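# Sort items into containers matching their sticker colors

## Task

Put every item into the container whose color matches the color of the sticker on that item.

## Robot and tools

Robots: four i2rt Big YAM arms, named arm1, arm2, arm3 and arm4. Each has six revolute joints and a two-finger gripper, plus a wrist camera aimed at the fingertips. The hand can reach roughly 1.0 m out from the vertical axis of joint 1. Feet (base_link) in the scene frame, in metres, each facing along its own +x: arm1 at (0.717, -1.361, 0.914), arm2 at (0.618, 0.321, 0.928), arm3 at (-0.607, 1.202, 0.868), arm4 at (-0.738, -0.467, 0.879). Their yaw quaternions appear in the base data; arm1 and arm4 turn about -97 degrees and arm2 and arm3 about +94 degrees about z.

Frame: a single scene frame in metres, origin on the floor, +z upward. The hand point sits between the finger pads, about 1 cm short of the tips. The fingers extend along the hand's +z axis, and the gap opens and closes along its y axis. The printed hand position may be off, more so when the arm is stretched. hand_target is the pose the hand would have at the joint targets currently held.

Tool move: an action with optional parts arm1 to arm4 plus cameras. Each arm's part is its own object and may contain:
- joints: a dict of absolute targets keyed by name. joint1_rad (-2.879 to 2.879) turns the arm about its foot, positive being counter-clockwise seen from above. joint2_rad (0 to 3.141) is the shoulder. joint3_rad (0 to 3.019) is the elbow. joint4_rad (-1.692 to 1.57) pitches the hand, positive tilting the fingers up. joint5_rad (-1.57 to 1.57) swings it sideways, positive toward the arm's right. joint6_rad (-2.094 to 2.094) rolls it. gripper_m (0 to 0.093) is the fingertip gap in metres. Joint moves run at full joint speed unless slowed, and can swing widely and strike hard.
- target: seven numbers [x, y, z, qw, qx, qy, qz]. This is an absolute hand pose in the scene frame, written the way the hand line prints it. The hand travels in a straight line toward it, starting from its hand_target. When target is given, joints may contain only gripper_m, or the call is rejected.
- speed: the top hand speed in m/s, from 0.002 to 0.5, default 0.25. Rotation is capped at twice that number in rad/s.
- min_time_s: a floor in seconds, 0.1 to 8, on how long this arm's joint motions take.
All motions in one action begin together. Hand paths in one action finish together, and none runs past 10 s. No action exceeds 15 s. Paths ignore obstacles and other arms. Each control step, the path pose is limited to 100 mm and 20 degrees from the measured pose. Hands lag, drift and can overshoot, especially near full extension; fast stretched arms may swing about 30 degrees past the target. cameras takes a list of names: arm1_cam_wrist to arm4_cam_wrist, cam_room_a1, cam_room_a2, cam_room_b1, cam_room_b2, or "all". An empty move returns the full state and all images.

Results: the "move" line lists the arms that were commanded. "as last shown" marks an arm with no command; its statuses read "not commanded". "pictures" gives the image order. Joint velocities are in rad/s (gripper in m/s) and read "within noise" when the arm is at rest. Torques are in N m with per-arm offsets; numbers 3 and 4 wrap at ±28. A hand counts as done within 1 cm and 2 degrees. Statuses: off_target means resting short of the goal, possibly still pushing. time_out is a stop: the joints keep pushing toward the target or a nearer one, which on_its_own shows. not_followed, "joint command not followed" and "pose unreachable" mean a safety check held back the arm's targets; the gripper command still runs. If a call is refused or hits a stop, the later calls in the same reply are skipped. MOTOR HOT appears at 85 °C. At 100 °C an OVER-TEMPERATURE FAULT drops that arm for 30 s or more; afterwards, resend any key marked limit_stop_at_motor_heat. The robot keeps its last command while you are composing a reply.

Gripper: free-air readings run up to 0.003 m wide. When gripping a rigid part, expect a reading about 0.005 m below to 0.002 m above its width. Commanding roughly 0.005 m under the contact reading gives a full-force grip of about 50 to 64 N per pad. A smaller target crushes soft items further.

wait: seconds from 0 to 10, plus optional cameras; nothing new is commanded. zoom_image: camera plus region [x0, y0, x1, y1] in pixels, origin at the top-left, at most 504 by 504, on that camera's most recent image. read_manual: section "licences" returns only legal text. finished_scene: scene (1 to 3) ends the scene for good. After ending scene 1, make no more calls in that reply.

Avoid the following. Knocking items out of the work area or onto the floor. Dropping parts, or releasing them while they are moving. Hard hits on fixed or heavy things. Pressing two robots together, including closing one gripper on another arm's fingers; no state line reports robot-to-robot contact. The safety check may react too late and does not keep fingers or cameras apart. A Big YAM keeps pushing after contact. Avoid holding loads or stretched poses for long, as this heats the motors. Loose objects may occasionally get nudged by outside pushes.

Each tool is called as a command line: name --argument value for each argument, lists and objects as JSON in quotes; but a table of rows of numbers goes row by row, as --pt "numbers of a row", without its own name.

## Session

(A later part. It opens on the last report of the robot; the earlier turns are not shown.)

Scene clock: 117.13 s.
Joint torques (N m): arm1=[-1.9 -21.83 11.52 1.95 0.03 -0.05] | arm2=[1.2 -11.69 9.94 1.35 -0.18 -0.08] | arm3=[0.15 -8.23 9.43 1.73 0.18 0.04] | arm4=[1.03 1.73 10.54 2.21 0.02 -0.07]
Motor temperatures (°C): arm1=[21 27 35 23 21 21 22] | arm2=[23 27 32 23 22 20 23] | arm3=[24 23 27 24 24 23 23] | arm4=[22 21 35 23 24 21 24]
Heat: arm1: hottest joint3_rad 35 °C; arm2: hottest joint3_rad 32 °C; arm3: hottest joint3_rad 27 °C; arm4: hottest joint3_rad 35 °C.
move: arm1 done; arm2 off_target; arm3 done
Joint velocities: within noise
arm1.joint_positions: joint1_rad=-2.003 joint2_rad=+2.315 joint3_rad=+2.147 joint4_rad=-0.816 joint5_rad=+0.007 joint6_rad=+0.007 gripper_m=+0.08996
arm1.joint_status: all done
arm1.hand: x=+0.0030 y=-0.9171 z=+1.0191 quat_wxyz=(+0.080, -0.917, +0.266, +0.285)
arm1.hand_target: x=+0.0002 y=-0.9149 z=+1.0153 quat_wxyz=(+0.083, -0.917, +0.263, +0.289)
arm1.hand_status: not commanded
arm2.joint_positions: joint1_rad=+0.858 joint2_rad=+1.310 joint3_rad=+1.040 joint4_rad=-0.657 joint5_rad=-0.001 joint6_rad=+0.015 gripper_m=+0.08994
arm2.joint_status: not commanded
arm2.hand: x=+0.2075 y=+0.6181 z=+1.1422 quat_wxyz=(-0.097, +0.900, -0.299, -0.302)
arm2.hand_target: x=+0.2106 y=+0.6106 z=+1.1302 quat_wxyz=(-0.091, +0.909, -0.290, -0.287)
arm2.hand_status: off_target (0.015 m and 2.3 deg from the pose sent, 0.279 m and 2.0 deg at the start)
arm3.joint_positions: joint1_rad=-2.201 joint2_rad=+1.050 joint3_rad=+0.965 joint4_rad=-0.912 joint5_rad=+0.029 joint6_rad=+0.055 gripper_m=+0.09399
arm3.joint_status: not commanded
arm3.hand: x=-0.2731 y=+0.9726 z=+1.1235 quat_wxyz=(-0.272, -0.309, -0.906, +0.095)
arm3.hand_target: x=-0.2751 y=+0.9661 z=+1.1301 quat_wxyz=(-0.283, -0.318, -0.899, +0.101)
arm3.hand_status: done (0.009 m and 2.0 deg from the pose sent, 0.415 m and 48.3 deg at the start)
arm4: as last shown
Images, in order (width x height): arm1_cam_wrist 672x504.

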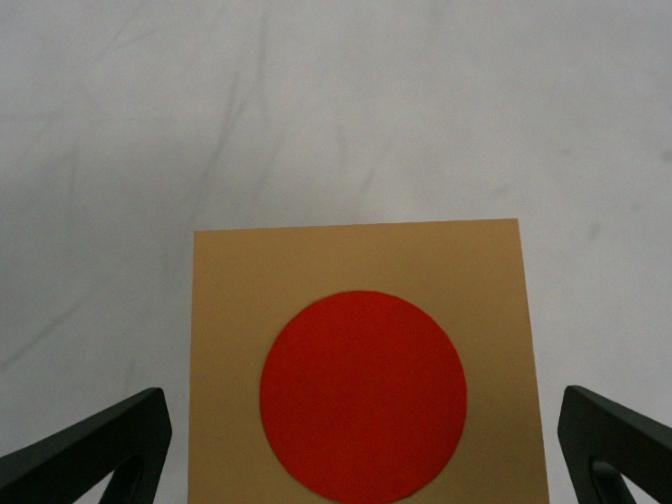

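move --arm1 '{"target":[0.225,-1.054,1.13,-0.0828,0.9169,-0.2626,-0.2891],"speed":0.25}' --arm2 '{"joints":{"joint1_rad":-0.2,"joint2_rad":0.65,"joint3_rad":1.43,"joint4_rad":-1.49},"min_time_s":2.5}' --arm3 '{"target":[0.0,0.766,1.10,0.2834,0.3183,0.899,-0.1004],"speed":0.25}' --arm4 '{"target":[-0.31,-0.7255,1.11,0.33,0.2471,0.9066,-0.0899],"speed":0.3}' --cameras '["arm3_cam_wrist"]'

move --arm1 '{"joints":{"joint2_rad":0.65,"joint3_rad":1.43,"joint4_rad":-1.49},"min_time_s":2}' --arm4 '{"target":[-0.005,-0.909,1.105,0.33,0.2471,0.9066,-0.0899],"speed":0.25}' --cameras '["arm4_cam_wrist"]'

Scene clock: 132.77 s.
Joint torques (N m): arm1=[-1.55 -11.87 11.23 0.84 0.05 -0.04] | arm2=[0.44 0.79 12.52 1.62 -0.09 -0.07] | arm3=[-0.09 -22.36 14 0.73 -0.01 -0.04] | arm4=[0.44 -11.28 10.14 1.69 0.19 -0.11]
Motor temperatures (°C): arm1=[21 27 35 23 21 21 22] | arm2=[23 27 33 22 22 20 23] | arm3=[24 23 28 24 24 23 23] | arm4=[22 21 36 23 24 21 24]
Heat: arm1: hottest joint3_rad 35 °C; arm2: hottest joint3_rad 33 °C; arm3: hottest joint3_rad 28 °C; arm4: hottest joint3_rad 36 °C.
move: arm1 done; arm2 done; arm3 off_target; arm4 off_target
Joint velocities: within noise
arm1.joint_positions: joint1_rad=-2.004 joint2_rad=+1.535 joint3_rad=+1.270 joint4_rad=-0.702 joint5_rad=+0.007 joint6_rad=+0.010 gripper_m=+0.08996
arm1.joint_status: not commanded
arm1.hand: x=+0.2232 y=-1.0520 z=+1.1296 quat_wxyz=(+0.082, -0.915, +0.267, +0.293)
arm1.hand_target: x=+0.2249 y=-1.0540 z=+1.1301 quat_wxyz=(+0.083, -0.917, +0.263, +0.289)
arm1.hand_status: done (0.003 m and 0.7 deg from the pose sent, 0.283 m and 0.7 deg at the start)
arm2.joint_positions: joint1_rad=-0.195 joint2_rad=+0.646 joint3_rad=+1.390 joint4_rad=-1.474 joint5_rad=-0.003 joint6_rad=+0.014 gripper_m=+0.08994
arm2.joint_status: all done
arm2.hand: x=+0.6417 y=+0.5440 z=+1.4346 quat_wxyz=(-0.302, +0.605, -0.683, -0.276)
arm2.hand_target: x=+0.6421 y=+0.5387 z=+1.4495 quat_wxyz=(-0.312, +0.605, -0.677, -0.280)
arm2.hand_status: not commanded
arm3.joint_positions: joint1_rad=-2.210 joint2_rad=+1.949 joint3_rad=+1.830 joint4_rad=-0.894 joint5_rad=+0.029 joint6_rad=+0.055 gripper_m=+0.09399
arm3.joint_status: not commanded
arm3.hand: x=-0.0054 y=+0.7826 z=+1.0757 quat_wxyz=(-0.264, -0.314, -0.907, +0.094)
arm3.hand_target: x=-0.0013 y=+0.7668 z=+1.1002 quat_wxyz=(-0.284, -0.318, -0.899, +0.101)
arm3.hand_status: off_target (0.030 m and 2.6 deg from the pose sent, 0.343 m and 2.0 deg at the start)
arm4.joint_positions: joint1_rad=+1.160 joint2_rad=+1.261 joint3_rad=+0.999 joint4_rad=-0.651 joint5_rad=-0.019 joint6_rad=+0.004 gripper_m=+0.09397
arm4.joint_status: not commanded
arm4.hand: x=-0.3148 y=-0.7176 z=+1.0943 quat_wxyz=(-0.312, -0.252, -0.913, +0.079)
arm4.hand_target: x=-0.3104 y=-0.7253 z=+1.1103 quat_wxyz=(-0.330, -0.247, -0.907, +0.090)
arm4.hand_status: off_target (0.018 m and 2.6 deg from the pose sent, 0.451 m and 39.9 deg at the start)
Images, in order (width x height): arm3_cam_wrist 672x504.

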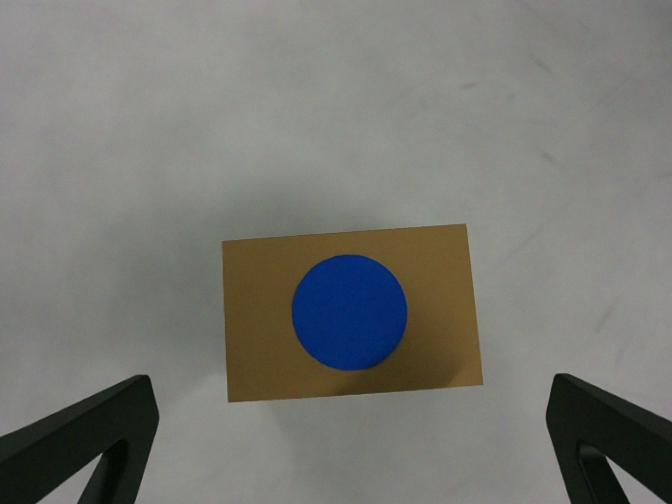

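Scene clock: 135.37 s.
Joint torques (N m): arm1=[-1.55 3.96 12.21 1.17 0.08 -0.06] | arm2=[0.38 0.56 12.53 1.61 -0.08 -0.08] | arm3=[0.09 -22.3 14.01 0.73 -0.02 -0.05] | arm4=[0.56 -24.35 12.98 0.61 0.22 -0.07]
Motor temperatures (°C): arm1=[21 27 35 23 21 21 22] | arm2=[23 26 32 22 22 20 23] | arm3=[24 24 28 24 24 23 23] | arm4=[22 22 36 23 24 21 24]
Heat: arm1: hottest joint3_rad 35 °C; arm2: hottest joint3_rad 32 °C; arm3: hottest joint3_rad 28 °C; arm4: hottest joint3_rad 36 °C.
move: arm1 done; arm4 off_target
Joint velocities: within noise
arm1.joint_positions: joint1_rad=-2.004 joint2_rad=+0.640 joint3_rad=+1.392 joint4_rad=-1.480 joint5_rad=+0.007 joint6_rad=+0.010 gripper_m=+0.08996
arm1.joint_status: all done
arm1.hand: x=+0.5364 y=-1.2434 z=+1.4242 quat_wxyz=(+0.112, -0.873, +0.255, +0.400)
arm1.hand_target: x=+0.5382 y=-1.2446 z=+1.4378 quat_wxyz=(+0.116, -0.870, +0.250, +0.408)
arm1.hand_status: not commanded
arm2, arm3: as last shown
arm4.joint_positions: joint1_rad=+1.160 joint2_rad=+2.233 joint3_rad=+2.301 joint4_rad=-0.955 joint5_rad=-0.017 joint6_rad=+0.004 gripper_m=+0.09397
arm4.joint_status: not commanded
arm4.hand: x=-0.0117 y=-0.9012 z=+1.0976 quat_wxyz=(-0.323, -0.251, -0.909, +0.084)
arm4.hand_target: x=-0.0057 y=-0.9086 z=+1.1049 quat_wxyz=(-0.331, -0.247, -0.906, +0.090)
arm4.hand_status: off_target (0.013 m and 1.2 deg from the pose sent, 0.364 m and 2.6 deg at the start)
Images, in order (width x height): arm4_cam_wrist 672x504.

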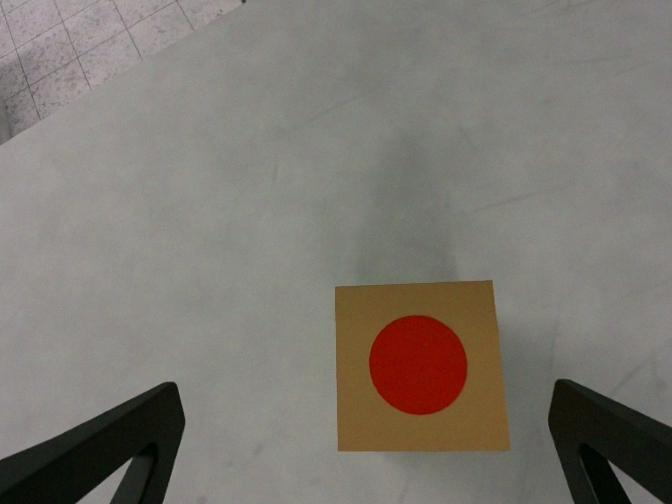

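move --arm3 '{"target":[0.019,0.7505,1.055,0.2872,0.2826,0.9109,-0.0891],"speed":0.15}' --arm4 '{"target":[-0.006,-0.939,1.105,0.33,0.2471,0.9066,-0.0899],"speed":0.25}' --cameras '["arm3_cam_wrist","arm4_cam_wrist"]'

Scene clock: 160.07 s.
Joint torques (N m): arm1=[-1.38 4.78 12.46 1.21 0.07 0] | arm2=[0.32 0.67 12.51 1.59 -0.09 -0.07] | arm3=[0.21 -24.06 13.65 1.59 -0.06 -0.12] | arm4=[0.97 -24.82 13.01 0.69 -0.06 -0.12]
Motor temperatures (°C): arm1=[21 26 34 23 21 21 22] | arm2=[23 26 32 22 22 20 23] | arm3=[24 25 32 24 24 23 23] | arm4=[22 26 41 22 24 21 24]
Heat: arm1: hottest joint3_rad 34 °C; arm2: hottest joint3_rad 32 °C; arm3: hottest joint3_rad 32 °C; arm4: hottest joint3_rad 41 °C.
move: arm3 off_target; arm4 done
Joint velocities: within noise
arm1, arm2: as last shown
arm3.joint_positions: joint1_rad=-2.226 joint2_rad=+2.037 joint3_rad=+1.845 joint4_rad=-0.844 joint5_rad=-0.023 joint6_rad=-0.012 gripper_m=+0.09399
arm3.joint_status: not commanded
arm3.hand: x=+0.0084 y=+0.7692 z=+1.0259 quat_wxyz=(-0.257, -0.284, -0.920, +0.078)
arm3.hand_target: x=+0.0172 y=+0.7518 z=+1.0554 quat_wxyz=(-0.287, -0.282, -0.911, +0.089)
arm3.hand_status: off_target (0.036 m and 3.9 deg from the pose sent, 0.045 m and 4.5 deg at the start)
arm4.joint_positions: joint1_rad=+1.121 joint2_rad=+2.302 joint3_rad=+2.433 joint4_rad=-1.014 joint5_rad=-0.032 joint6_rad=-0.019 gripper_m=+0.09397
arm4.joint_status: not commanded
arm4.hand: x=-0.0150 y=-0.9356 z=+1.1030 quat_wxyz=(-0.325, -0.256, -0.906, +0.088)
arm4.hand_target: x=-0.0066 y=-0.9386 z=+1.1048 quat_wxyz=(-0.331, -0.247, -0.906, +0.090)
arm4.hand_status: done (0.010 m and 1.2 deg from the pose sent, 0.039 m and 1.2 deg at the start)
Images, in order (width x height): arm3_cam_wrist 672x504, arm4_cam_wrist 672x504.

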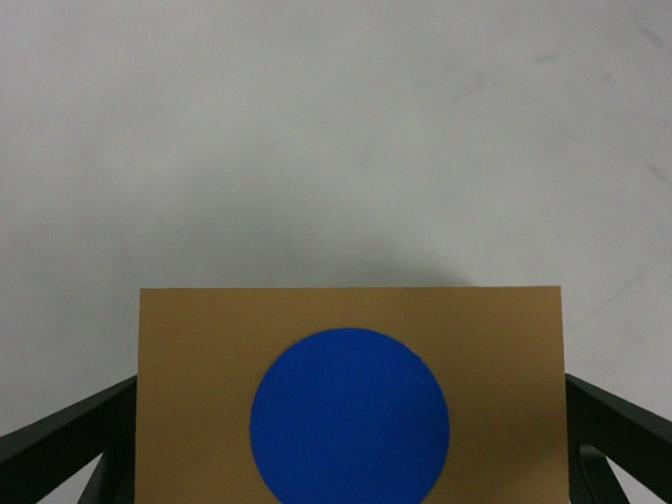

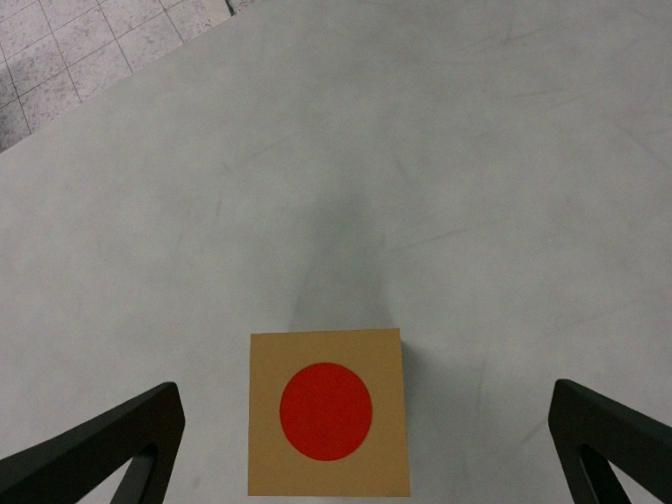

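move --arm3 '{"joints":{"gripper_m":0.06}}' --arm4 '{"target":[0.002,-0.924,1.037,0.33,0.2471,0.9066,-0.0899],"speed":0.2}' --cameras '["arm3_cam_wrist","arm4_cam_wrist"]'

Scene clock: 169.53 s.
Joint torques (N m): arm1=[-1.32 4.31 12.36 1.2 0.04 -0.04] | arm2=[0.38 0.62 12.55 1.61 -0.08 -0.07] | arm3=[0.21 -24.06 13.64 1.58 -0.06 -0.12] | arm4=[0.56 -27.05 9.96 1.61 0.18 0.07]
Motor temperatures (°C): arm1=[21 26 34 23 21 21 22] | arm2=[23 26 32 22 22 20 23] | arm3=[24 26 32 24 24 23 23] | arm4=[22 25 42 22 24 21 24]
Heat: arm1: hottest joint3_rad 34 °C; arm2: hottest joint3_rad 32 °C; arm3: hottest joint3_rad 32 °C; arm4: hottest joint3_rad 42 °C.
move: arm3 off_target; arm4 done
Joint velocities: within noise
arm1, arm2: as last shown
arm3.joint_positions: joint1_rad=-2.226 joint2_rad=+2.037 joint3_rad=+1.845 joint4_rad=-0.844 joint5_rad=-0.024 joint6_rad=-0.013 gripper_m=+0.06885
arm3.joint_status: gripper_m off_target (ended at +0.06888, target +0.06000)
arm3.hand: x=+0.0084 y=+0.7692 z=+1.0259 quat_wxyz=(-0.257, -0.284, -0.921, +0.078)
arm3.hand_target: x=+0.0172 y=+0.7518 z=+1.0554 quat_wxyz=(-0.287, -0.282, -0.911, +0.089)
arm3.hand_status: not commanded
arm4.joint_positions: joint1_rad=+1.143 joint2_rad=+2.303 joint3_rad=+2.264 joint4_rad=-0.850 joint5_rad=-0.025 joint6_rad=-0.019 gripper_m=+0.09397
arm4.joint_status: not commanded
arm4.hand: x=-0.0042 y=-0.9219 z=+1.0362 quat_wxyz=(-0.322, -0.247, -0.910, +0.087)
arm4.hand_target: x=+0.0017 y=-0.9240 z=+1.0370 quat_wxyz=(-0.330, -0.247, -0.907, +0.090)
arm4.hand_status: done (0.007 m and 1.1 deg from the pose sent, 0.069 m and 1.2 deg at the start)
Images, in order (width x height): arm3_cam_wrist 672x504, arm4_cam_wrist 672x504.

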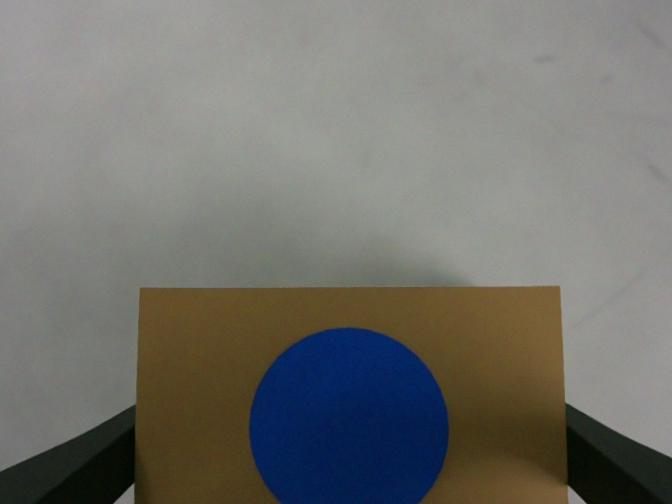

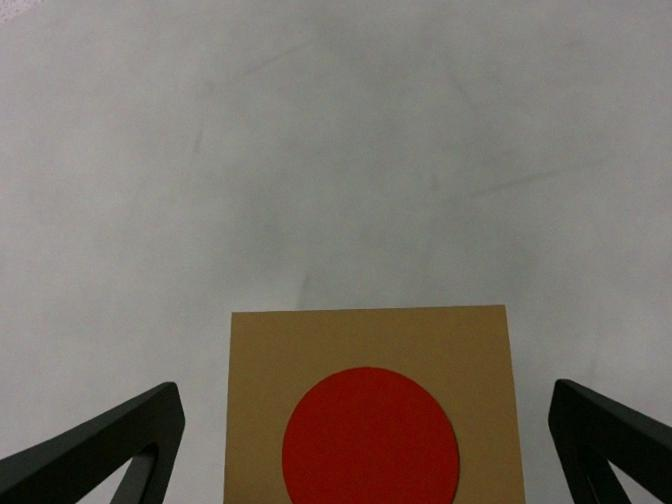

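move --arm3 '{"target":[-0.275,0.966,1.13,0.2872,0.2826,0.9109,-0.0891],"speed":0.25}' --arm4 '{"joints":{"gripper_m":0.045}}' --cameras '["arm3_cam_wrist","arm4_cam_wrist"]'

move --arm3 '{"joints":{"joint2_rad":0.65,"joint3_rad":1.43,"joint4_rad":-1.49},"min_time_s":1.5}' --arm4 '{"target":[-0.31,-0.7255,1.12,0.33,0.2471,0.9066,-0.0899],"speed":0.25}'

move --arm3 '{"joints":{"joint1_rad":0.89,"joint5_rad":0,"joint6_rad":0},"min_time_s":3.5}' --arm4 '{"joints":{"joint2_rad":0.65,"joint3_rad":1.43,"joint4_rad":-1.49},"min_time_s":1.5}'

move --arm3 '{"target":[-1.098,1.570,0.96,0.0414,-0.9402,0.3145,0.1237],"speed":0.3}' --arm4 '{"joints":{"joint1_rad":-1.54,"joint5_rad":0,"joint6_rad":0},"min_time_s":3}' --cameras '["arm3_cam_wrist","arm4_cam_wrist"]'

Scene clock: 206.77 s.
Joint torques (N m): arm1=[-0.79 4.66 12.29 1.21 0.08 -0.05] | arm2=[0.21 0.62 12.49 1.61 -0.08 -0.08] | arm3=[-0.03 -6.59 9.16 0.98 -0.06 -0.12] | arm4=[0.97 -26.93 10.04 1.59 0.17 0.06]
Motor temperatures (°C): arm1=[21 25 34 23 21 21 21] | arm2=[23 25 33 22 22 20 23] | arm3=[24 28 34 24 24 23 24] | arm4=[22 28 37 22 24 21 25]
Heat: arm1: hottest joint3_rad 34 °C; arm2: hottest joint3_rad 33 °C; arm3: hottest joint3_rad 34 °C; arm4: hottest joint3_rad 37 °C.
move: arm3 done; arm4 off_target
Joint velocities: within noise
arm1, arm2: as last shown
arm3.joint_positions: joint1_rad=-2.226 joint2_rad=+1.033 joint3_rad=+0.969 joint4_rad=-0.891 joint5_rad=-0.026 joint6_rad=-0.014 gripper_m=+0.06885
arm3.joint_status: not commanded
arm3.hand: x=-0.2709 y=+0.9705 z=+1.1348 quat_wxyz=(-0.294, -0.279, -0.910, +0.089)
arm3.hand_target: x=-0.2750 y=+0.9661 z=+1.1300 quat_wxyz=(-0.287, -0.283, -0.911, +0.089)
arm3.hand_status: done (0.008 m and 0.9 deg from the pose sent, 0.360 m and 3.9 deg at the start)
arm4.joint_positions: joint1_rad=+1.143 joint2_rad=+2.303 joint3_rad=+2.264 joint4_rad=-0.850 joint5_rad=-0.024 joint6_rad=-0.019 gripper_m=+0.05347
arm4.joint_status: gripper_m off_target (ended at +0.05349, target +0.04500)
arm4.hand: x=-0.0042 y=-0.9221 z=+1.0363 quat_wxyz=(-0.322, -0.247, -0.910, +0.087)
arm4.hand_target: x=+0.0017 y=-0.9240 z=+1.0370 quat_wxyz=(-0.330, -0.247, -0.907, +0.090)
arm4.hand_status: not commanded
Images, in order (width x height): arm3_cam_wrist 672x504, arm4_cam_wrist 672x504.

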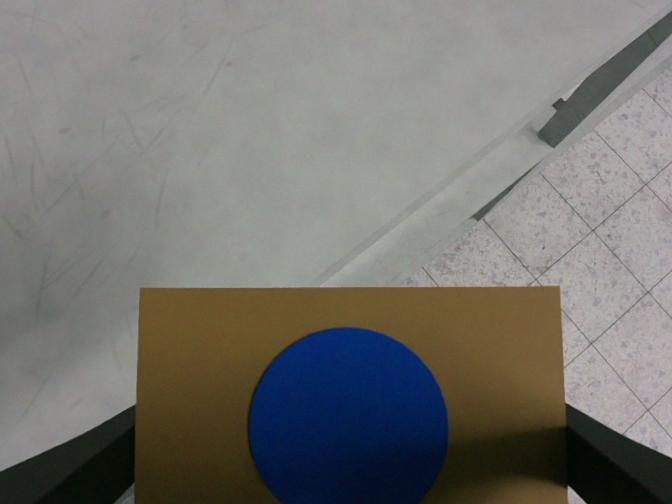

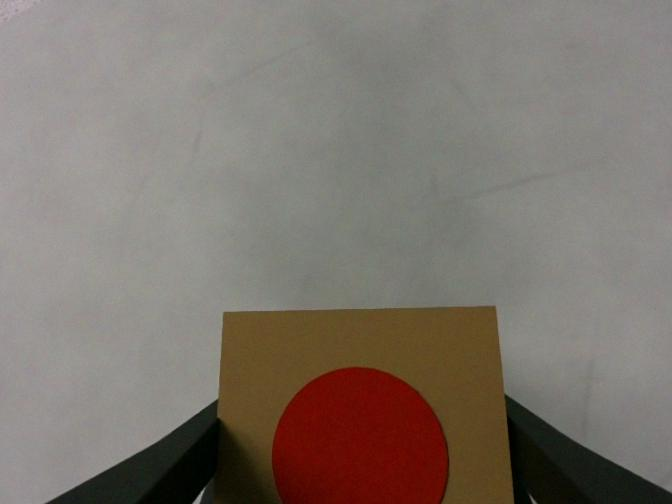

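Scene clock: 208.90 s.
Joint torques (N m): arm1=[-1.9 4.66 12.37 1.21 0.11 -0.06] | arm2=[0.26 0.73 12.51 1.62 -0.09 -0.08] | arm3=[0.21 2.26 10.5 1.32 -0.06 -0.13] | arm4=[1.32 -10.7 9.35 0.88 0.21 0.11]
Motor temperatures (°C): arm1=[21 25 34 23 21 21 21] | arm2=[23 25 33 22 22 20 23] | arm3=[24 28 34 24 24 23 24] | arm4=[22 28 37 22 24 21 25]
Heat: arm1: hottest joint3_rad 34 °C; arm2: hottest joint3_rad 33 °C; arm3: hottest joint3_rad 34 °C; arm4: hottest joint3_rad 37 °C.
move: arm3 done; arm4 done
Joint velocities: within noise
arm1, arm2: as last shown
arm3.joint_positions: joint1_rad=-2.226 joint2_rad=+0.645 joint3_rad=+1.395 joint4_rad=-1.486 joint5_rad=-0.026 joint6_rad=-0.014 gripper_m=+0.06886
arm3.joint_status: all done
arm3.hand: x=-0.4236 y=+1.0828 z=+1.3757 quat_wxyz=(-0.391, -0.265, -0.873, +0.121)
arm3.hand_target: x=-0.4272 y=+1.0819 z=+1.3904 quat_wxyz=(-0.402, -0.266, -0.867, +0.128)
arm3.hand_status: not commanded
arm4.joint_positions: joint1_rad=+1.145 joint2_rad=+1.247 joint3_rad=+1.032 joint4_rad=-0.652 joint5_rad=-0.020 joint6_rad=-0.019 gripper_m=+0.05347
arm4.joint_status: not commanded
arm4.hand: x=-0.3120 y=-0.7281 z=+1.1186 quat_wxyz=(-0.331, -0.246, -0.906, +0.091)
arm4.hand_target: x=-0.3100 y=-0.7255 z=+1.1199 quat_wxyz=(-0.330, -0.247, -0.907, +0.090)
arm4.hand_status: done (0.004 m and 0.2 deg from the pose sent, 0.373 m and 1.1 deg at the start)
pictures: none

Scene clock: 212.73 s.
Joint torques (N m): arm1=[-1.38 4.84 12.31 1.2 0.06 -0.07] | arm2=[0.26 0.67 12.52 1.61 -0.09 -0.07] | arm3=[2.02 1.67 10.62 1.25 0.13 0.03] | arm4=[1.2 1.9 9.29 1.13 0.19 0.13]
Motor temperatures (°C): arm1=[21 25 34 23 21 21 21] | arm2=[23 25 33 22 22 20 23] | arm3=[24 28 33 24 24 23 24] | arm4=[22 28 37 22 24 21 25]
Heat: arm1: hottest joint3_rad 34 °C; arm2: hottest joint3_rad 33 °C; arm3: hottest joint3_rad 33 °C; arm4: hottest joint3_rad 37 °C.
move: arm3 done; arm4 done
Joint velocities: within noise
arm1, arm2: as last shown
arm3.joint_positions: joint1_rad=+0.879 joint2_rad=+0.645 joint3_rad=+1.395 joint4_rad=-1.486 joint5_rad=-0.003 joint6_rad=-0.008 gripper_m=+0.06888
arm3.joint_status: all done
arm3.hand: x=-0.7844 y=+1.3458 z=+1.3716 quat_wxyz=(-0.125, +0.868, -0.294, -0.381)
arm3.hand_target: x=-0.7838 y=+1.3430 z=+1.3863 quat_wxyz=(-0.127, +0.863, -0.291, -0.393)
arm3.hand_status: not commanded
arm4.joint_positions: joint1_rad=+1.145 joint2_rad=+0.642 joint3_rad=+1.400 joint4_rad=-1.482 joint5_rad=-0.020 joint6_rad=-0.019 gripper_m=+0.05347
arm4.joint_status: all done
arm4.hand: x=-0.5455 y=-0.5802 z=+1.3888 quat_wxyz=(-0.395, -0.238, -0.880, +0.110)
arm4.hand_target: x=-0.5462 y=-0.5785 z=+1.3995 quat_wxyz=(-0.401, -0.238, -0.877, +0.111)
arm4.hand_status: not commanded
pictures: none

Scene clock: 216.07 s.
Joint torques (N m): arm1=[-1.55 5.25 12.37 1.03 0.08 -0.02] | arm2=[0.26 0.67 12.51 1.61 -0.09 -0.08] | arm3=[2.43 -21.01 12.04 0.17 0.14 0.03] | arm4=[0.62 1.96 9.25 0.94 0.15 0.18]
Motor temperatures (°C): arm1=[21 25 34 23 21 21 21] | arm2=[23 25 33 22 22 20 23] | arm3=[24 27 33 24 24 23 24] | arm4=[22 27 36 22 24 21 25]
Heat: arm1: hottest joint3_rad 34 °C; arm2: hottest joint3_rad 33 °C; arm3: hottest joint3_rad 33 °C; arm4: hottest joint3_rad 36 °C.
move: arm3 off_target; arm4 done
Joint velocities: within noise
arm1, arm2: as last shown
arm3.joint_positions: joint1_rad=+0.884 joint2_rad=+1.857 joint3_rad=+1.419 joint4_rad=-0.921 joint5_rad=+0.009 joint6_rad=-0.002 gripper_m=+0.06888
arm3.joint_status: not commanded
arm3.hand: x=-1.0764 y=+1.5641 z=+0.9323 quat_wxyz=(-0.032, +0.942, -0.319, -0.096)
arm3.hand_target: x=-1.0968 y=+1.5691 z=+0.9604 quat_wxyz=(-0.041, +0.940, -0.315, -0.124)
arm3.hand_status: off_target (0.036 m and 3.4 deg from the pose sent, 0.564 m and 32.3 deg at the start)
arm4.joint_positions: joint1_rad=-1.537 joint2_rad=+0.642 joint3_rad=+1.400 joint4_rad=-1.482 joint5_rad=-0.003 joint6_rad=-0.014 gripper_m=+0.05348
arm4.joint_status: all done
arm4.hand: x=-0.9570 y=-0.4429 z=+1.3903 quat_wxyz=(+0.020, -0.910, +0.039, +0.413)
arm4.hand_target: x=-0.9554 y=-0.4419 z=+1.4009 quat_wxyz=(+0.020, -0.907, +0.047, +0.419)
arm4.hand_status: not commanded
Images, in order (width x height): arm3_cam_wrist 672x504, arm4_cam_wrist 672x504.

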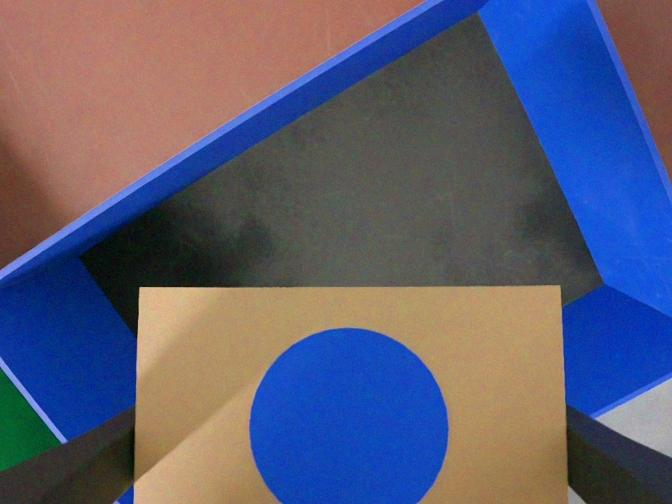

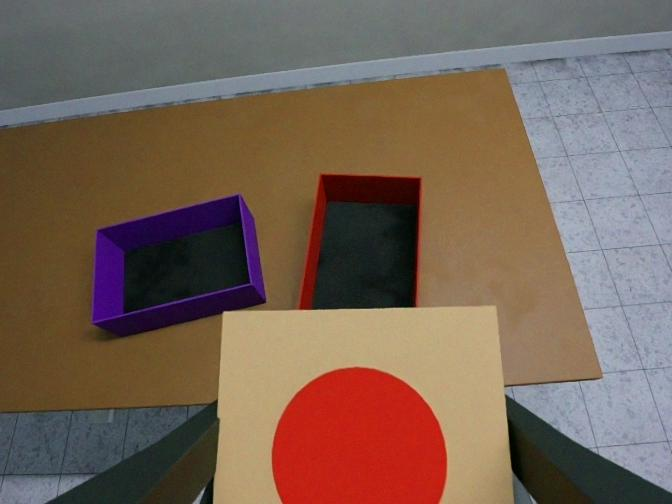

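move --arm3 '{"target":[-1.090,1.560,0.812,0.0414,-0.9402,0.3145,0.1237],"speed":0.25}' --arm4 '{"target":[-1.351,-0.407,0.96,-0.0066,0.9901,-0.0502,-0.1303],"speed":0.35}' --cameras '["arm3_cam_wrist","arm4_cam_wrist","cam_room_b2"]'

zoom_image --camera "cam_room_b2" --region '[200, 290, 400, 400]'

Scene clock: 235.93 s.
Joint torques (N m): arm1=[-1.67 4.42 12.31 1.13 0.08 -0.05] | arm2=[0.32 0.62 12.51 1.58 -0.09 -0.08] | arm3=[2.61 -19.66 6.58 0.99 0.16 0.03] | arm4=[1.2 -19.9 10.93 0.2 0.12 0.2]
Motor temperatures (°C): arm1=[21 25 34 23 21 21 21] | arm2=[23 25 33 22 22 20 23] | arm3=[24 27 34 23 24 23 24] | arm4=[22 26 35 22 24 21 26]
Heat: arm1: hottest joint3_rad 34 °C; arm2: hottest joint3_rad 33 °C; arm3: hottest joint3_rad 34 °C; arm4: hottest joint3_rad 35 °C.
move: arm3 done; arm4 off_target
Joint velocities: within noise
arm1: as last shown
arm2.joint_positions: joint1_rad=-0.195 joint2_rad=+0.646 joint3_rad=+1.390 joint4_rad=-1.474 joint5_rad=-0.003 joint6_rad=+0.014 gripper_m=+0.08994
arm2.joint_status: not commanded
arm2.hand: x=+0.6417 y=+0.5440 z=+1.4346 quat_wxyz=(-0.302, +0.605, -0.683, -0.276)
arm2.hand_target: x=+0.6421 y=+0.5387 z=+1.4495 quat_wxyz=(-0.312, +0.605, -0.677, -0.280)
arm2.hand_status: not commanded
arm3.joint_positions: joint1_rad=+0.887 joint2_rad=+2.016 joint3_rad=+1.303 joint4_rad=-0.591 joint5_rad=+0.010 joint6_rad=+0.001 gripper_m=+0.06888
arm3.joint_status: not commanded
arm3.hand: x=-1.0840 y=+1.5667 z=+0.8158 quat_wxyz=(-0.041, +0.939, -0.318, -0.122)
arm3.hand_target: x=-1.0898 y=+1.5600 z=+0.8120 quat_wxyz=(-0.041, +0.940, -0.315, -0.124)
arm3.hand_status: done (0.010 m and 0.5 deg from the pose sent, 0.121 m and 3.4 deg at the start)
arm4.joint_positions: joint1_rad=-1.537 joint2_rad=+1.886 joint3_rad=+1.420 joint4_rad=-0.895 joint5_rad=+0.002 joint6_rad=-0.009 gripper_m=+0.05348
arm4.joint_status: not commanded
arm4.hand: x=-1.3313 y=-0.4066 z=+0.9370 quat_wxyz=(+0.005, -0.993, +0.045, +0.106)
arm4.hand_target: x=-1.3498 y=-0.4071 z=+0.9603 quat_wxyz=(+0.006, -0.990, +0.050, +0.131)
arm4.hand_status: off_target (0.030 m and 2.8 deg from the pose sent, 0.584 m and 33.8 deg at the start)
Images, in order (width x height): arm3_cam_wrist 672x504, arm4_cam_wrist 672x504, cam_room_b2 672x504.

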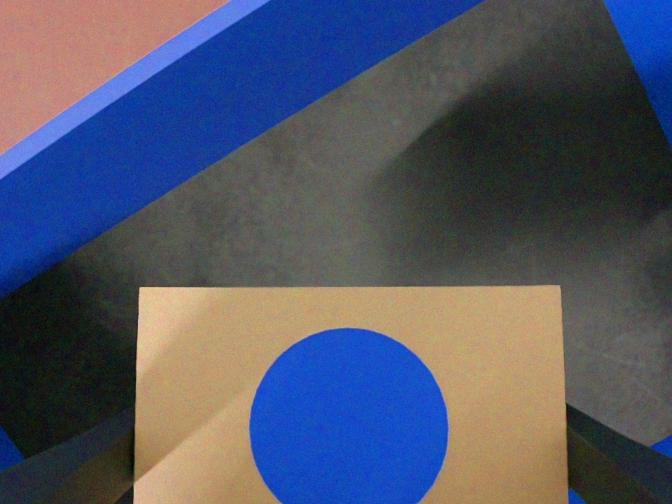

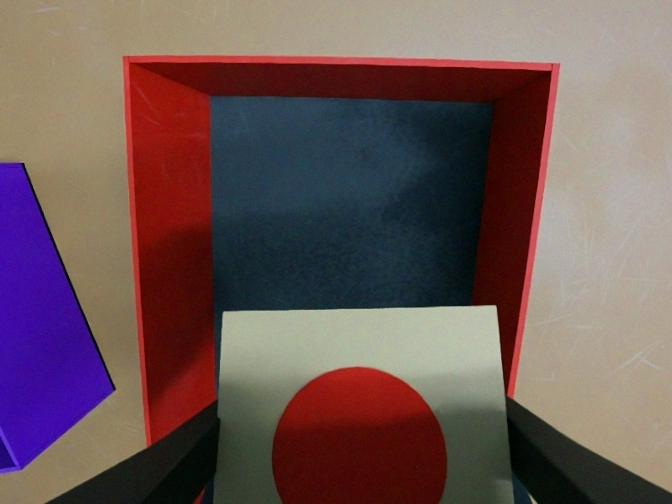

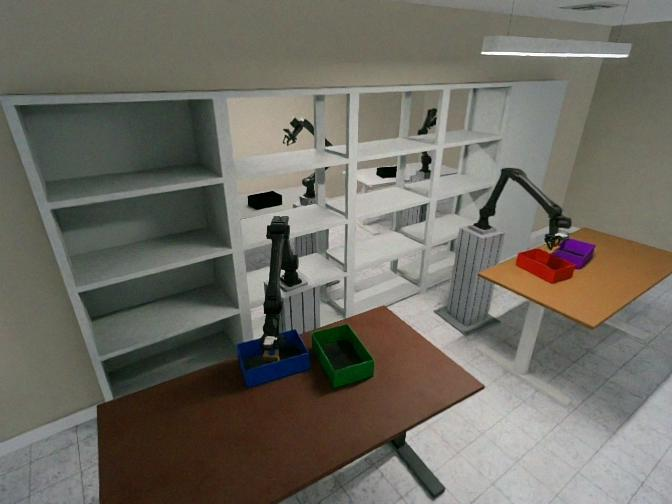

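Scaled by 2.520.

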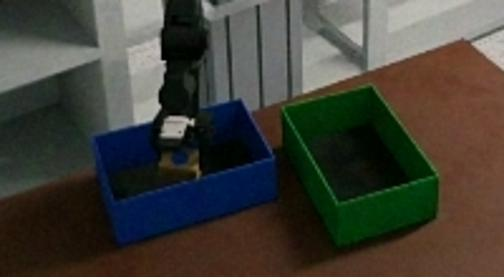

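move --arm3 '{"target":[-1.090,1.560,0.770,0.0414,-0.9402,0.3145,0.1237],"speed":0.15}' --arm4 '{"target":[-1.332,-0.407,0.832,-0.0066,0.9901,-0.0502,-0.1303],"speed":0.25}' --cameras '["arm3_cam_wrist","arm4_cam_wrist","cam_room_b2","cam_room_b1"]'

zoom_image --camera "cam_room_b2" --region '[200, 300, 320, 400]'

zoom_image --camera "cam_room_b1" --region '[160, 300, 280, 400]'

Scene clock: 248.57 s.
Joint torques (N m): arm1=[-1.14 5.01 12.4 1.2 0.11 -0.03] | arm2=[0.32 0.67 12.53 1.59 -0.08 -0.08] | arm3=[2.43 -20.42 6.02 0.99 0.15 0.02] | arm4=[1.14 -20.54 7.23 0.87 0.12 0.14]
Motor temperatures (°C): arm1=[21 24 34 23 21 21 21] | arm2=[23 25 33 22 22 20 23] | arm3=[24 26 32 23 24 23 25] | arm4=[22 25 37 22 24 21 26]
Heat: arm1: hottest joint3_rad 34 °C; arm2: hottest joint3_rad 33 °C; arm3: hottest joint3_rad 32 °C; arm4: hottest joint3_rad 37 °C.
move: arm3 done; arm4 off_target
Joint velocities: within noise
arm1.joint_positions: joint1_rad=-2.004 joint2_rad=+0.640 joint3_rad=+1.392 joint4_rad=-1.480 joint5_rad=+0.007 joint6_rad=+0.010 gripper_m=+0.08996
arm1.joint_status: not commanded
arm1.hand: x=+0.5364 y=-1.2434 z=+1.4242 quat_wxyz=(+0.112, -0.873, +0.255, +0.400)
arm1.hand_target: x=+0.5382 y=-1.2446 z=+1.4378 quat_wxyz=(+0.116, -0.870, +0.250, +0.408)
arm1.hand_status: not commanded
arm2: as last shown
arm3.joint_positions: joint1_rad=+0.887 joint2_rad=+2.096 joint3_rad=+1.293 joint4_rad=-0.505 joint5_rad=+0.010 joint6_rad=+0.001 gripper_m=+0.06888
arm3.joint_status: not commanded
arm3.hand: x=-1.0838 y=+1.5660 z=+0.7721 quat_wxyz=(-0.040, +0.940, -0.318, -0.120)
arm3.hand_target: x=-1.0899 y=+1.5600 z=+0.7700 quat_wxyz=(-0.041, +0.940, -0.315, -0.124)
arm3.hand_status: done (0.009 m and 0.6 deg from the pose sent, 0.047 m and 0.5 deg at the start)
arm4.joint_positions: joint1_rad=-1.537 joint2_rad=+2.024 joint3_rad=+1.281 joint4_rad=-0.606 joint5_rad=+0.002 joint6_rad=-0.009 gripper_m=+0.05348
arm4.joint_status: not commanded
arm4.hand: x=-1.3202 y=-0.4081 z=+0.8229 quat_wxyz=(+0.005, -0.993, +0.045, +0.113)
arm4.hand_target: x=-1.3318 y=-0.4070 z=+0.8322 quat_wxyz=(+0.006, -0.990, +0.050, +0.130)
arm4.hand_status: off_target (0.015 m and 2.1 deg from the pose sent, 0.105 m and 2.8 deg at the start)
pictures: arm3_cam_wrist, arm4_cam_wrist, cam_room_b1, cam_room_b2
Images, in order (width x height): arm3_cam_wrist 672x504, arm4_cam_wrist 672x504, cam_room_b1 672x504, cam_room_b2 672x504.

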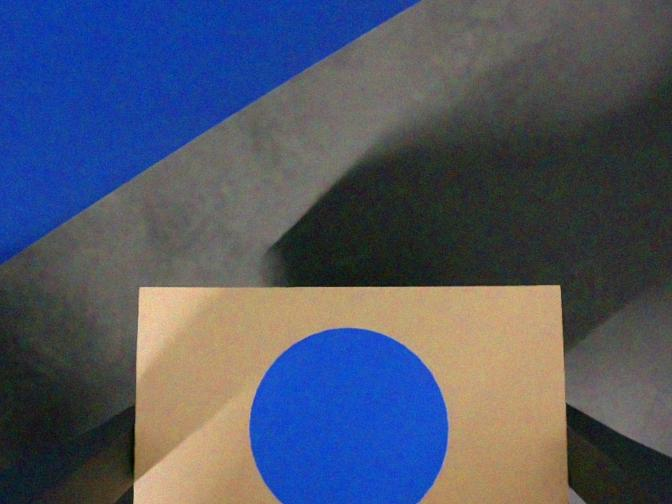

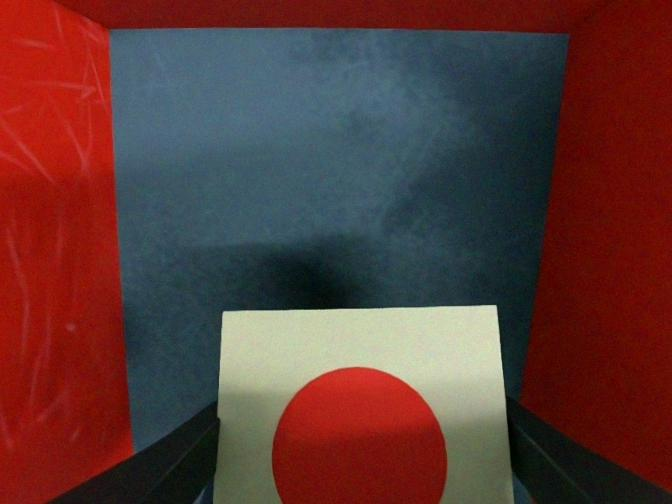

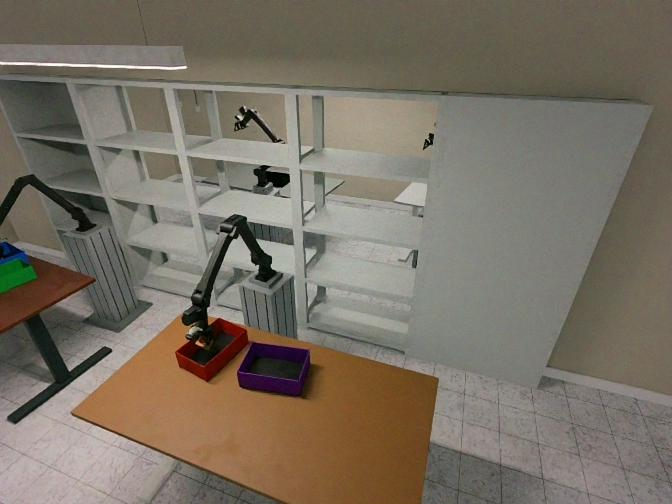

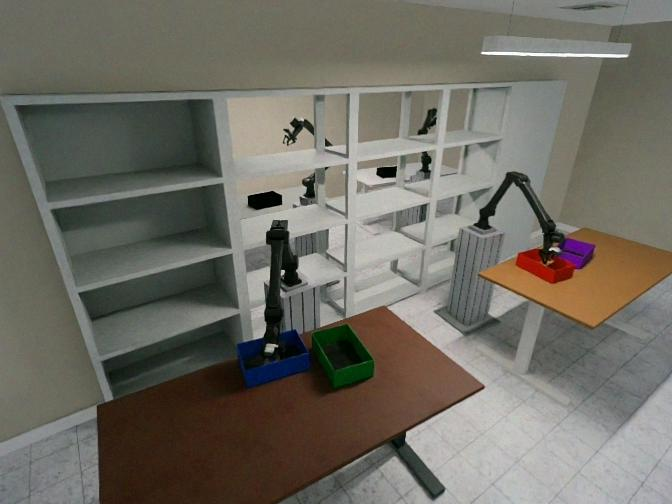

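Scaled by 4.200.

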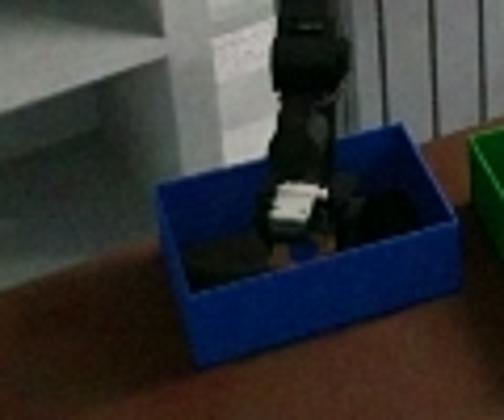

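Scaled by 4.200.

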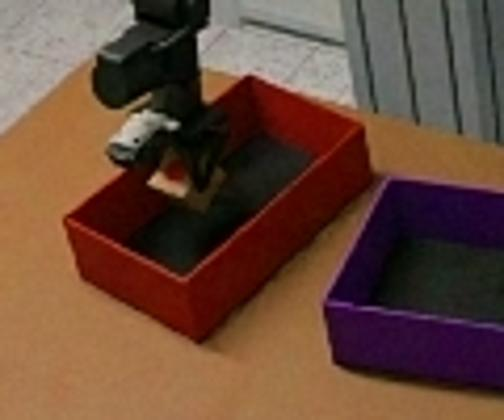

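move --arm3 '{"target":[-1.090,1.560,0.737,0.0414,-0.9402,0.3145,0.1237],"speed":0.12}' --arm4 '{"target":[-1.332,-0.407,0.772,-0.0066,0.9901,-0.0502,-0.1303],"speed":0.2}' --cameras '["arm3_cam_wrist","arm4_cam_wrist"]'

Scene clock: 257.10 s.
Joint torques (N m): arm1=[-1.67 4.95 12.22 1.25 0.06 -0.05] | arm2=[0.26 0.67 12.51 1.61 -0.08 -0.08] | arm3=[2.49 -18.08 5.82 0.75 0.17 -0.02] | arm4=[0.67 -20.01 6.32 0.85 0.12 0.12]
Motor temperatures (°C): arm1=[21 24 34 23 21 21 21] | arm2=[23 25 33 22 22 20 23] | arm3=[24 26 31 23 24 23 25] | arm4=[22 26 36 22 24 21 26]
Heat: arm1: hottest joint3_rad 34 °C; arm2: hottest joint3_rad 33 °C; arm3: hottest joint3_rad 31 °C; arm4: hottest joint3_rad 36 °C.
move: arm3 off_target; arm4 done
Joint velocities: within noise
arm1, arm2: as last shown
arm3.joint_positions: joint1_rad=+0.887 joint2_rad=+2.131 joint3_rad=+1.293 joint4_rad=-0.433 joint5_rad=+0.010 joint6_rad=+0.003 gripper_m=+0.06888
arm3.joint_status: not commanded
arm3.hand: x=-1.0910 y=+1.5713 z=+0.7563 quat_wxyz=(-0.046, +0.937, -0.319, -0.138)
arm3.hand_target: x=-1.0894 y=+1.5599 z=+0.7375 quat_wxyz=(-0.042, +0.940, -0.314, -0.124)
arm3.hand_status: off_target (0.022 m and 1.8 deg from the pose sent, 0.036 m and 0.6 deg at the start)
arm4.joint_positions: joint1_rad=-1.537 joint2_rad=+2.121 joint3_rad=+1.275 joint4_rad=-0.483 joint5_rad=+0.002 joint6_rad=-0.009 gripper_m=+0.05348
arm4.joint_status: not commanded
arm4.hand: x=-1.3260 y=-0.4078 z=+0.7729 quat_wxyz=(+0.006, -0.991, +0.045, +0.123)
arm4.hand_target: x=-1.3318 y=-0.4070 z=+0.7720 quat_wxyz=(+0.007, -0.990, +0.050, +0.130)
arm4.hand_status: done (0.006 m and 1.0 deg from the pose sent, 0.052 m and 2.1 deg at the start)
Images, in order (width x height): arm3_cam_wrist 672x504, arm4_cam_wrist 672x504.

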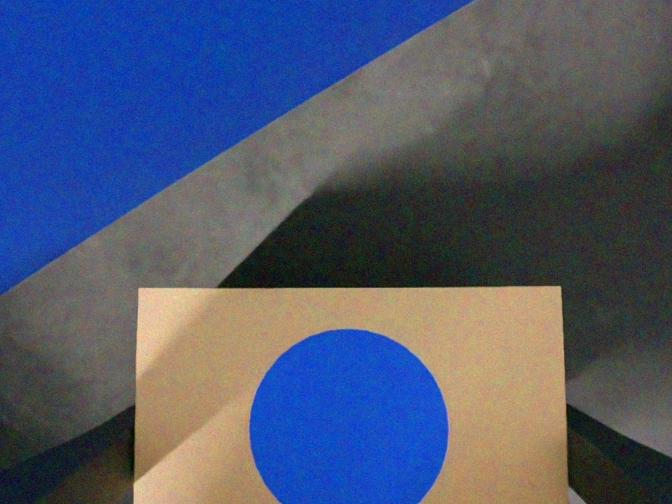

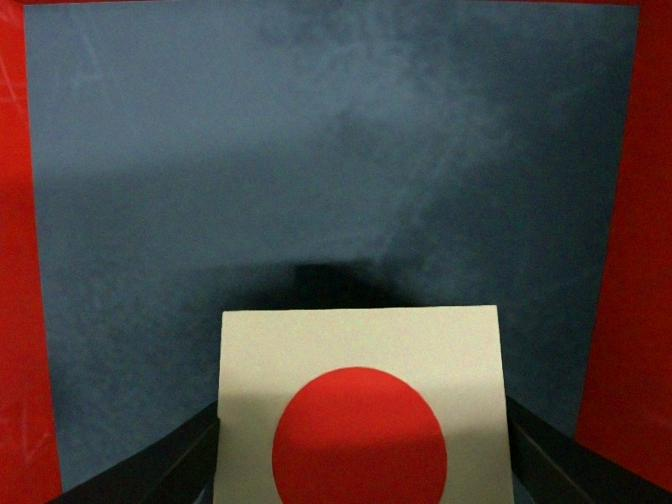

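move --arm3 '{"joints":{"gripper_m":0.09}}' --arm4 '{"target":[-1.332,-0.407,0.752,-0.0066,0.9901,-0.0502,-0.1303],"speed":0.15}' --cameras '["arm3_cam_wrist","arm4_cam_wrist"]'

Scene clock: 260.67 s.
Joint torques (N m): arm1=[-1.67 4.07 12.26 1.07 0.06 -0.05] | arm2=[0.21 0.62 12.52 1.62 -0.08 -0.07] | arm3=[2.49 -19.84 5.67 0.72 0.14 -0.03] | arm4=[1.55 -18.2 6.19 0.85 0.16 0.14]
Motor temperatures (°C): arm1=[21 24 34 23 21 21 21] | arm2=[23 25 33 22 22 20 23] | arm3=[24 26 31 23 24 23 25] | arm4=[22 26 36 22 24 21 26]
Heat: arm1: hottest joint3_rad 34 °C; arm2: hottest joint3_rad 33 °C; arm3: hottest joint3_rad 31 °C; arm4: hottest joint3_rad 36 °C.
move: arm3 done; arm4 off_target
Joint velocities: within noise
arm1, arm2: as last shown
arm3.joint_positions: joint1_rad=+0.887 joint2_rad=+2.148 joint3_rad=+1.293 joint4_rad=-0.433 joint5_rad=+0.010 joint6_rad=+0.004 gripper_m=+0.08996
arm3.joint_status: all done
arm3.hand: x=-1.0878 y=+1.5687 z=+0.7465 quat_wxyz=(-0.043, +0.938, -0.319, -0.130)
arm3.hand_target: x=-1.0895 y=+1.5599 z=+0.7377 quat_wxyz=(-0.041, +0.940, -0.315, -0.124)
arm3.hand_status: not commanded
arm4.joint_positions: joint1_rad=-1.537 joint2_rad=+2.135 joint3_rad=+1.275 joint4_rad=-0.440 joint5_rad=+0.002 joint6_rad=-0.009 gripper_m=+0.05348
arm4.joint_status: not commanded
arm4.hand: x=-1.3327 y=-0.4071 z=+0.7674 quat_wxyz=(+0.006, -0.990, +0.045, +0.137)
arm4.hand_target: x=-1.3315 y=-0.4070 z=+0.7524 quat_wxyz=(+0.007, -0.990, +0.050, +0.130)
arm4.hand_status: off_target (0.015 m and 0.9 deg from the pose sent, 0.022 m and 1.0 deg at the start)
Images, in order (width x height): arm3_cam_wrist 672x504, arm4_cam_wrist 672x504.

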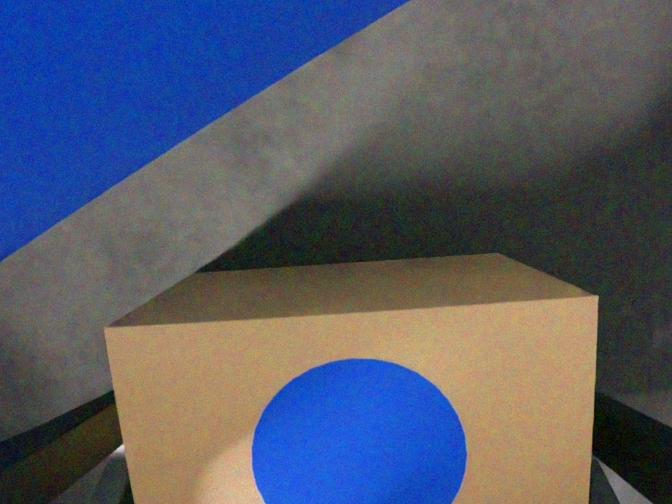

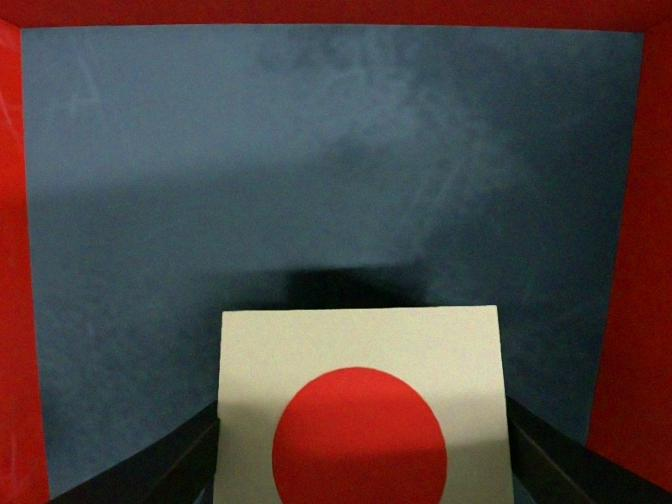

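move --arm3 '{"target":[-1.085,1.560,0.92,0.0414,-0.9402,0.3145,0.1237],"speed":0.2}' --arm4 '{"joints":{"gripper_m":0.085}}'

move --arm4 '{"target":[-1.332,-0.407,0.92,-0.0066,0.9901,-0.0502,-0.1303],"speed":0.2}' --cameras '["arm3_cam_wrist","arm4_cam_wrist"]'

Scene clock: 268.43 s.
Joint torques (N m): arm1=[-1.73 4.78 12.42 1.13 0.1 -0.04] | arm2=[0.26 0.67 12.49 1.61 -0.09 -0.08] | arm3=[2.26 -19.43 10.89 0.06 0.11 -0.03] | arm4=[0.97 -18.08 6.27 0.84 0.15 0.14]
Motor temperatures (°C): arm1=[21 24 34 23 21 21 21] | arm2=[23 25 33 22 22 20 23] | arm3=[24 26 30 23 24 23 24] | arm4=[22 26 35 22 24 21 26]
Heat: arm1: hottest joint3_rad 34 °C; arm2: hottest joint3_rad 33 °C; arm3: hottest joint3_rad 30 °C; arm4: hottest joint3_rad 35 °C.
move: arm3 off_target; arm4 done
Joint velocities: within noise
arm1, arm2: as last shown
arm3.joint_positions: joint1_rad=+0.887 joint2_rad=+1.855 joint3_rad=+1.324 joint4_rad=-0.806 joint5_rad=+0.010 joint6_rad=+0.004 gripper_m=+0.08996
arm3.joint_status: not commanded
arm3.hand: x=-1.0678 y=+1.5556 z=+0.9028 quat_wxyz=(-0.036, +0.941, -0.320, -0.107)
arm3.hand_target: x=-1.0844 y=+1.5595 z=+0.9202 quat_wxyz=(-0.041, +0.940, -0.315, -0.124)
arm3.hand_status: off_target (0.025 m and 2.2 deg from the pose sent, 0.174 m and 0.9 deg at the start)
arm4.joint_positions: joint1_rad=-1.537 joint2_rad=+2.139 joint3_rad=+1.275 joint4_rad=-0.440 joint5_rad=+0.002 joint6_rad=-0.009 gripper_m=+0.08492
arm4.joint_status: all done
arm4.hand: x=-1.3319 y=-0.4072 z=+0.7654 quat_wxyz=(+0.006, -0.990, +0.045, +0.135)
arm4.hand_target: x=-1.3315 y=-0.4070 z=+0.7523 quat_wxyz=(+0.007, -0.990, +0.050, +0.130)
arm4.hand_status: not commanded
pictures: none

Scene clock: 269.97 s.
Joint torques (N m): arm1=[-1.14 4.48 12.38 1.28 0.05 -0.03] | arm2=[0.26 0.67 12.46 1.59 -0.09 -0.07] | arm3=[2.32 -19.49 10.91 0.1 0.12 -0.03] | arm4=[1.14 -20.07 9.73 -0.01 0.15 0.12]
Motor temperatures (°C): arm1=[21 24 34 23 21 21 21] | arm2=[23 25 33 22 22 20 23] | arm3=[24 27 30 23 24 23 24] | arm4=[22 26 35 22 24 21 26]
Heat: arm1: hottest joint3_rad 34 °C; arm2: hottest joint3_rad 33 °C; arm3: hottest joint3_rad 30 °C; arm4: hottest joint3_rad 35 °C.
move: arm4 off_target
Joint velocities: within noise
arm1, arm2, arm3: as last shown
arm4.joint_positions: joint1_rad=-1.537 joint2_rad=+1.889 joint3_rad=+1.321 joint4_rad=-0.777 joint5_rad=+0.002 joint6_rad=-0.009 gripper_m=+0.08492
arm4.joint_status: not commanded
arm4.hand: x=-1.3174 y=-0.4081 z=+0.9034 quat_wxyz=(+0.005, -0.992, +0.045, +0.115)
arm4.hand_target: x=-1.3315 y=-0.4071 z=+0.9203 quat_wxyz=(+0.006, -0.990, +0.050, +0.131)
arm4.hand_status: off_target (0.022 m and 1.9 deg from the pose sent, 0.155 m and 0.8 deg at the start)
Images, in order (width x height): arm3_cam_wrist 672x504, arm4_cam_wrist 672x504.

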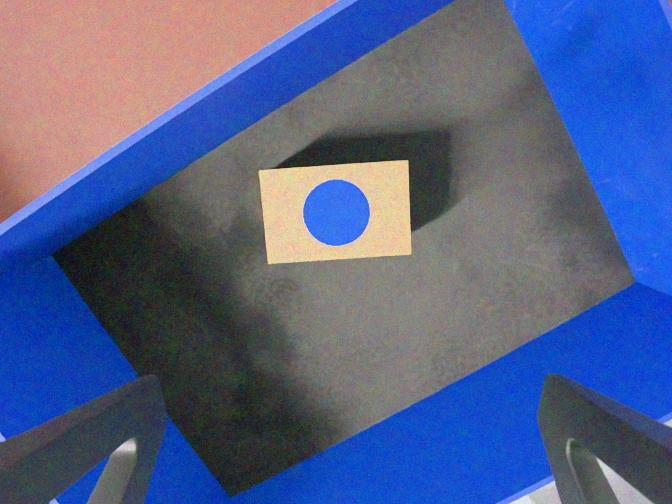

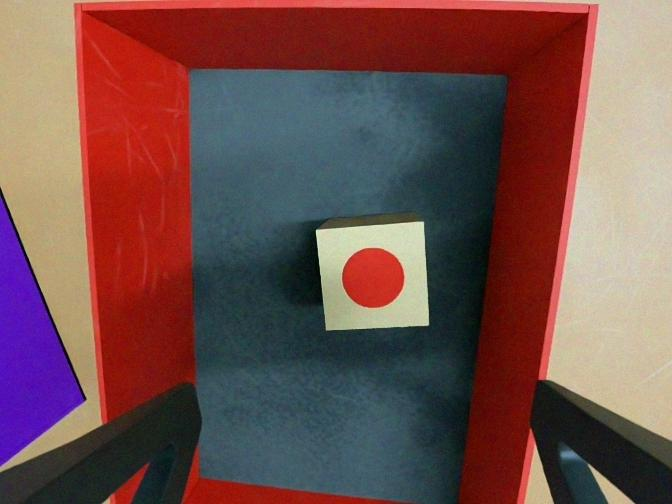

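finished_scene --scene 2

The scene is finished: the task was done.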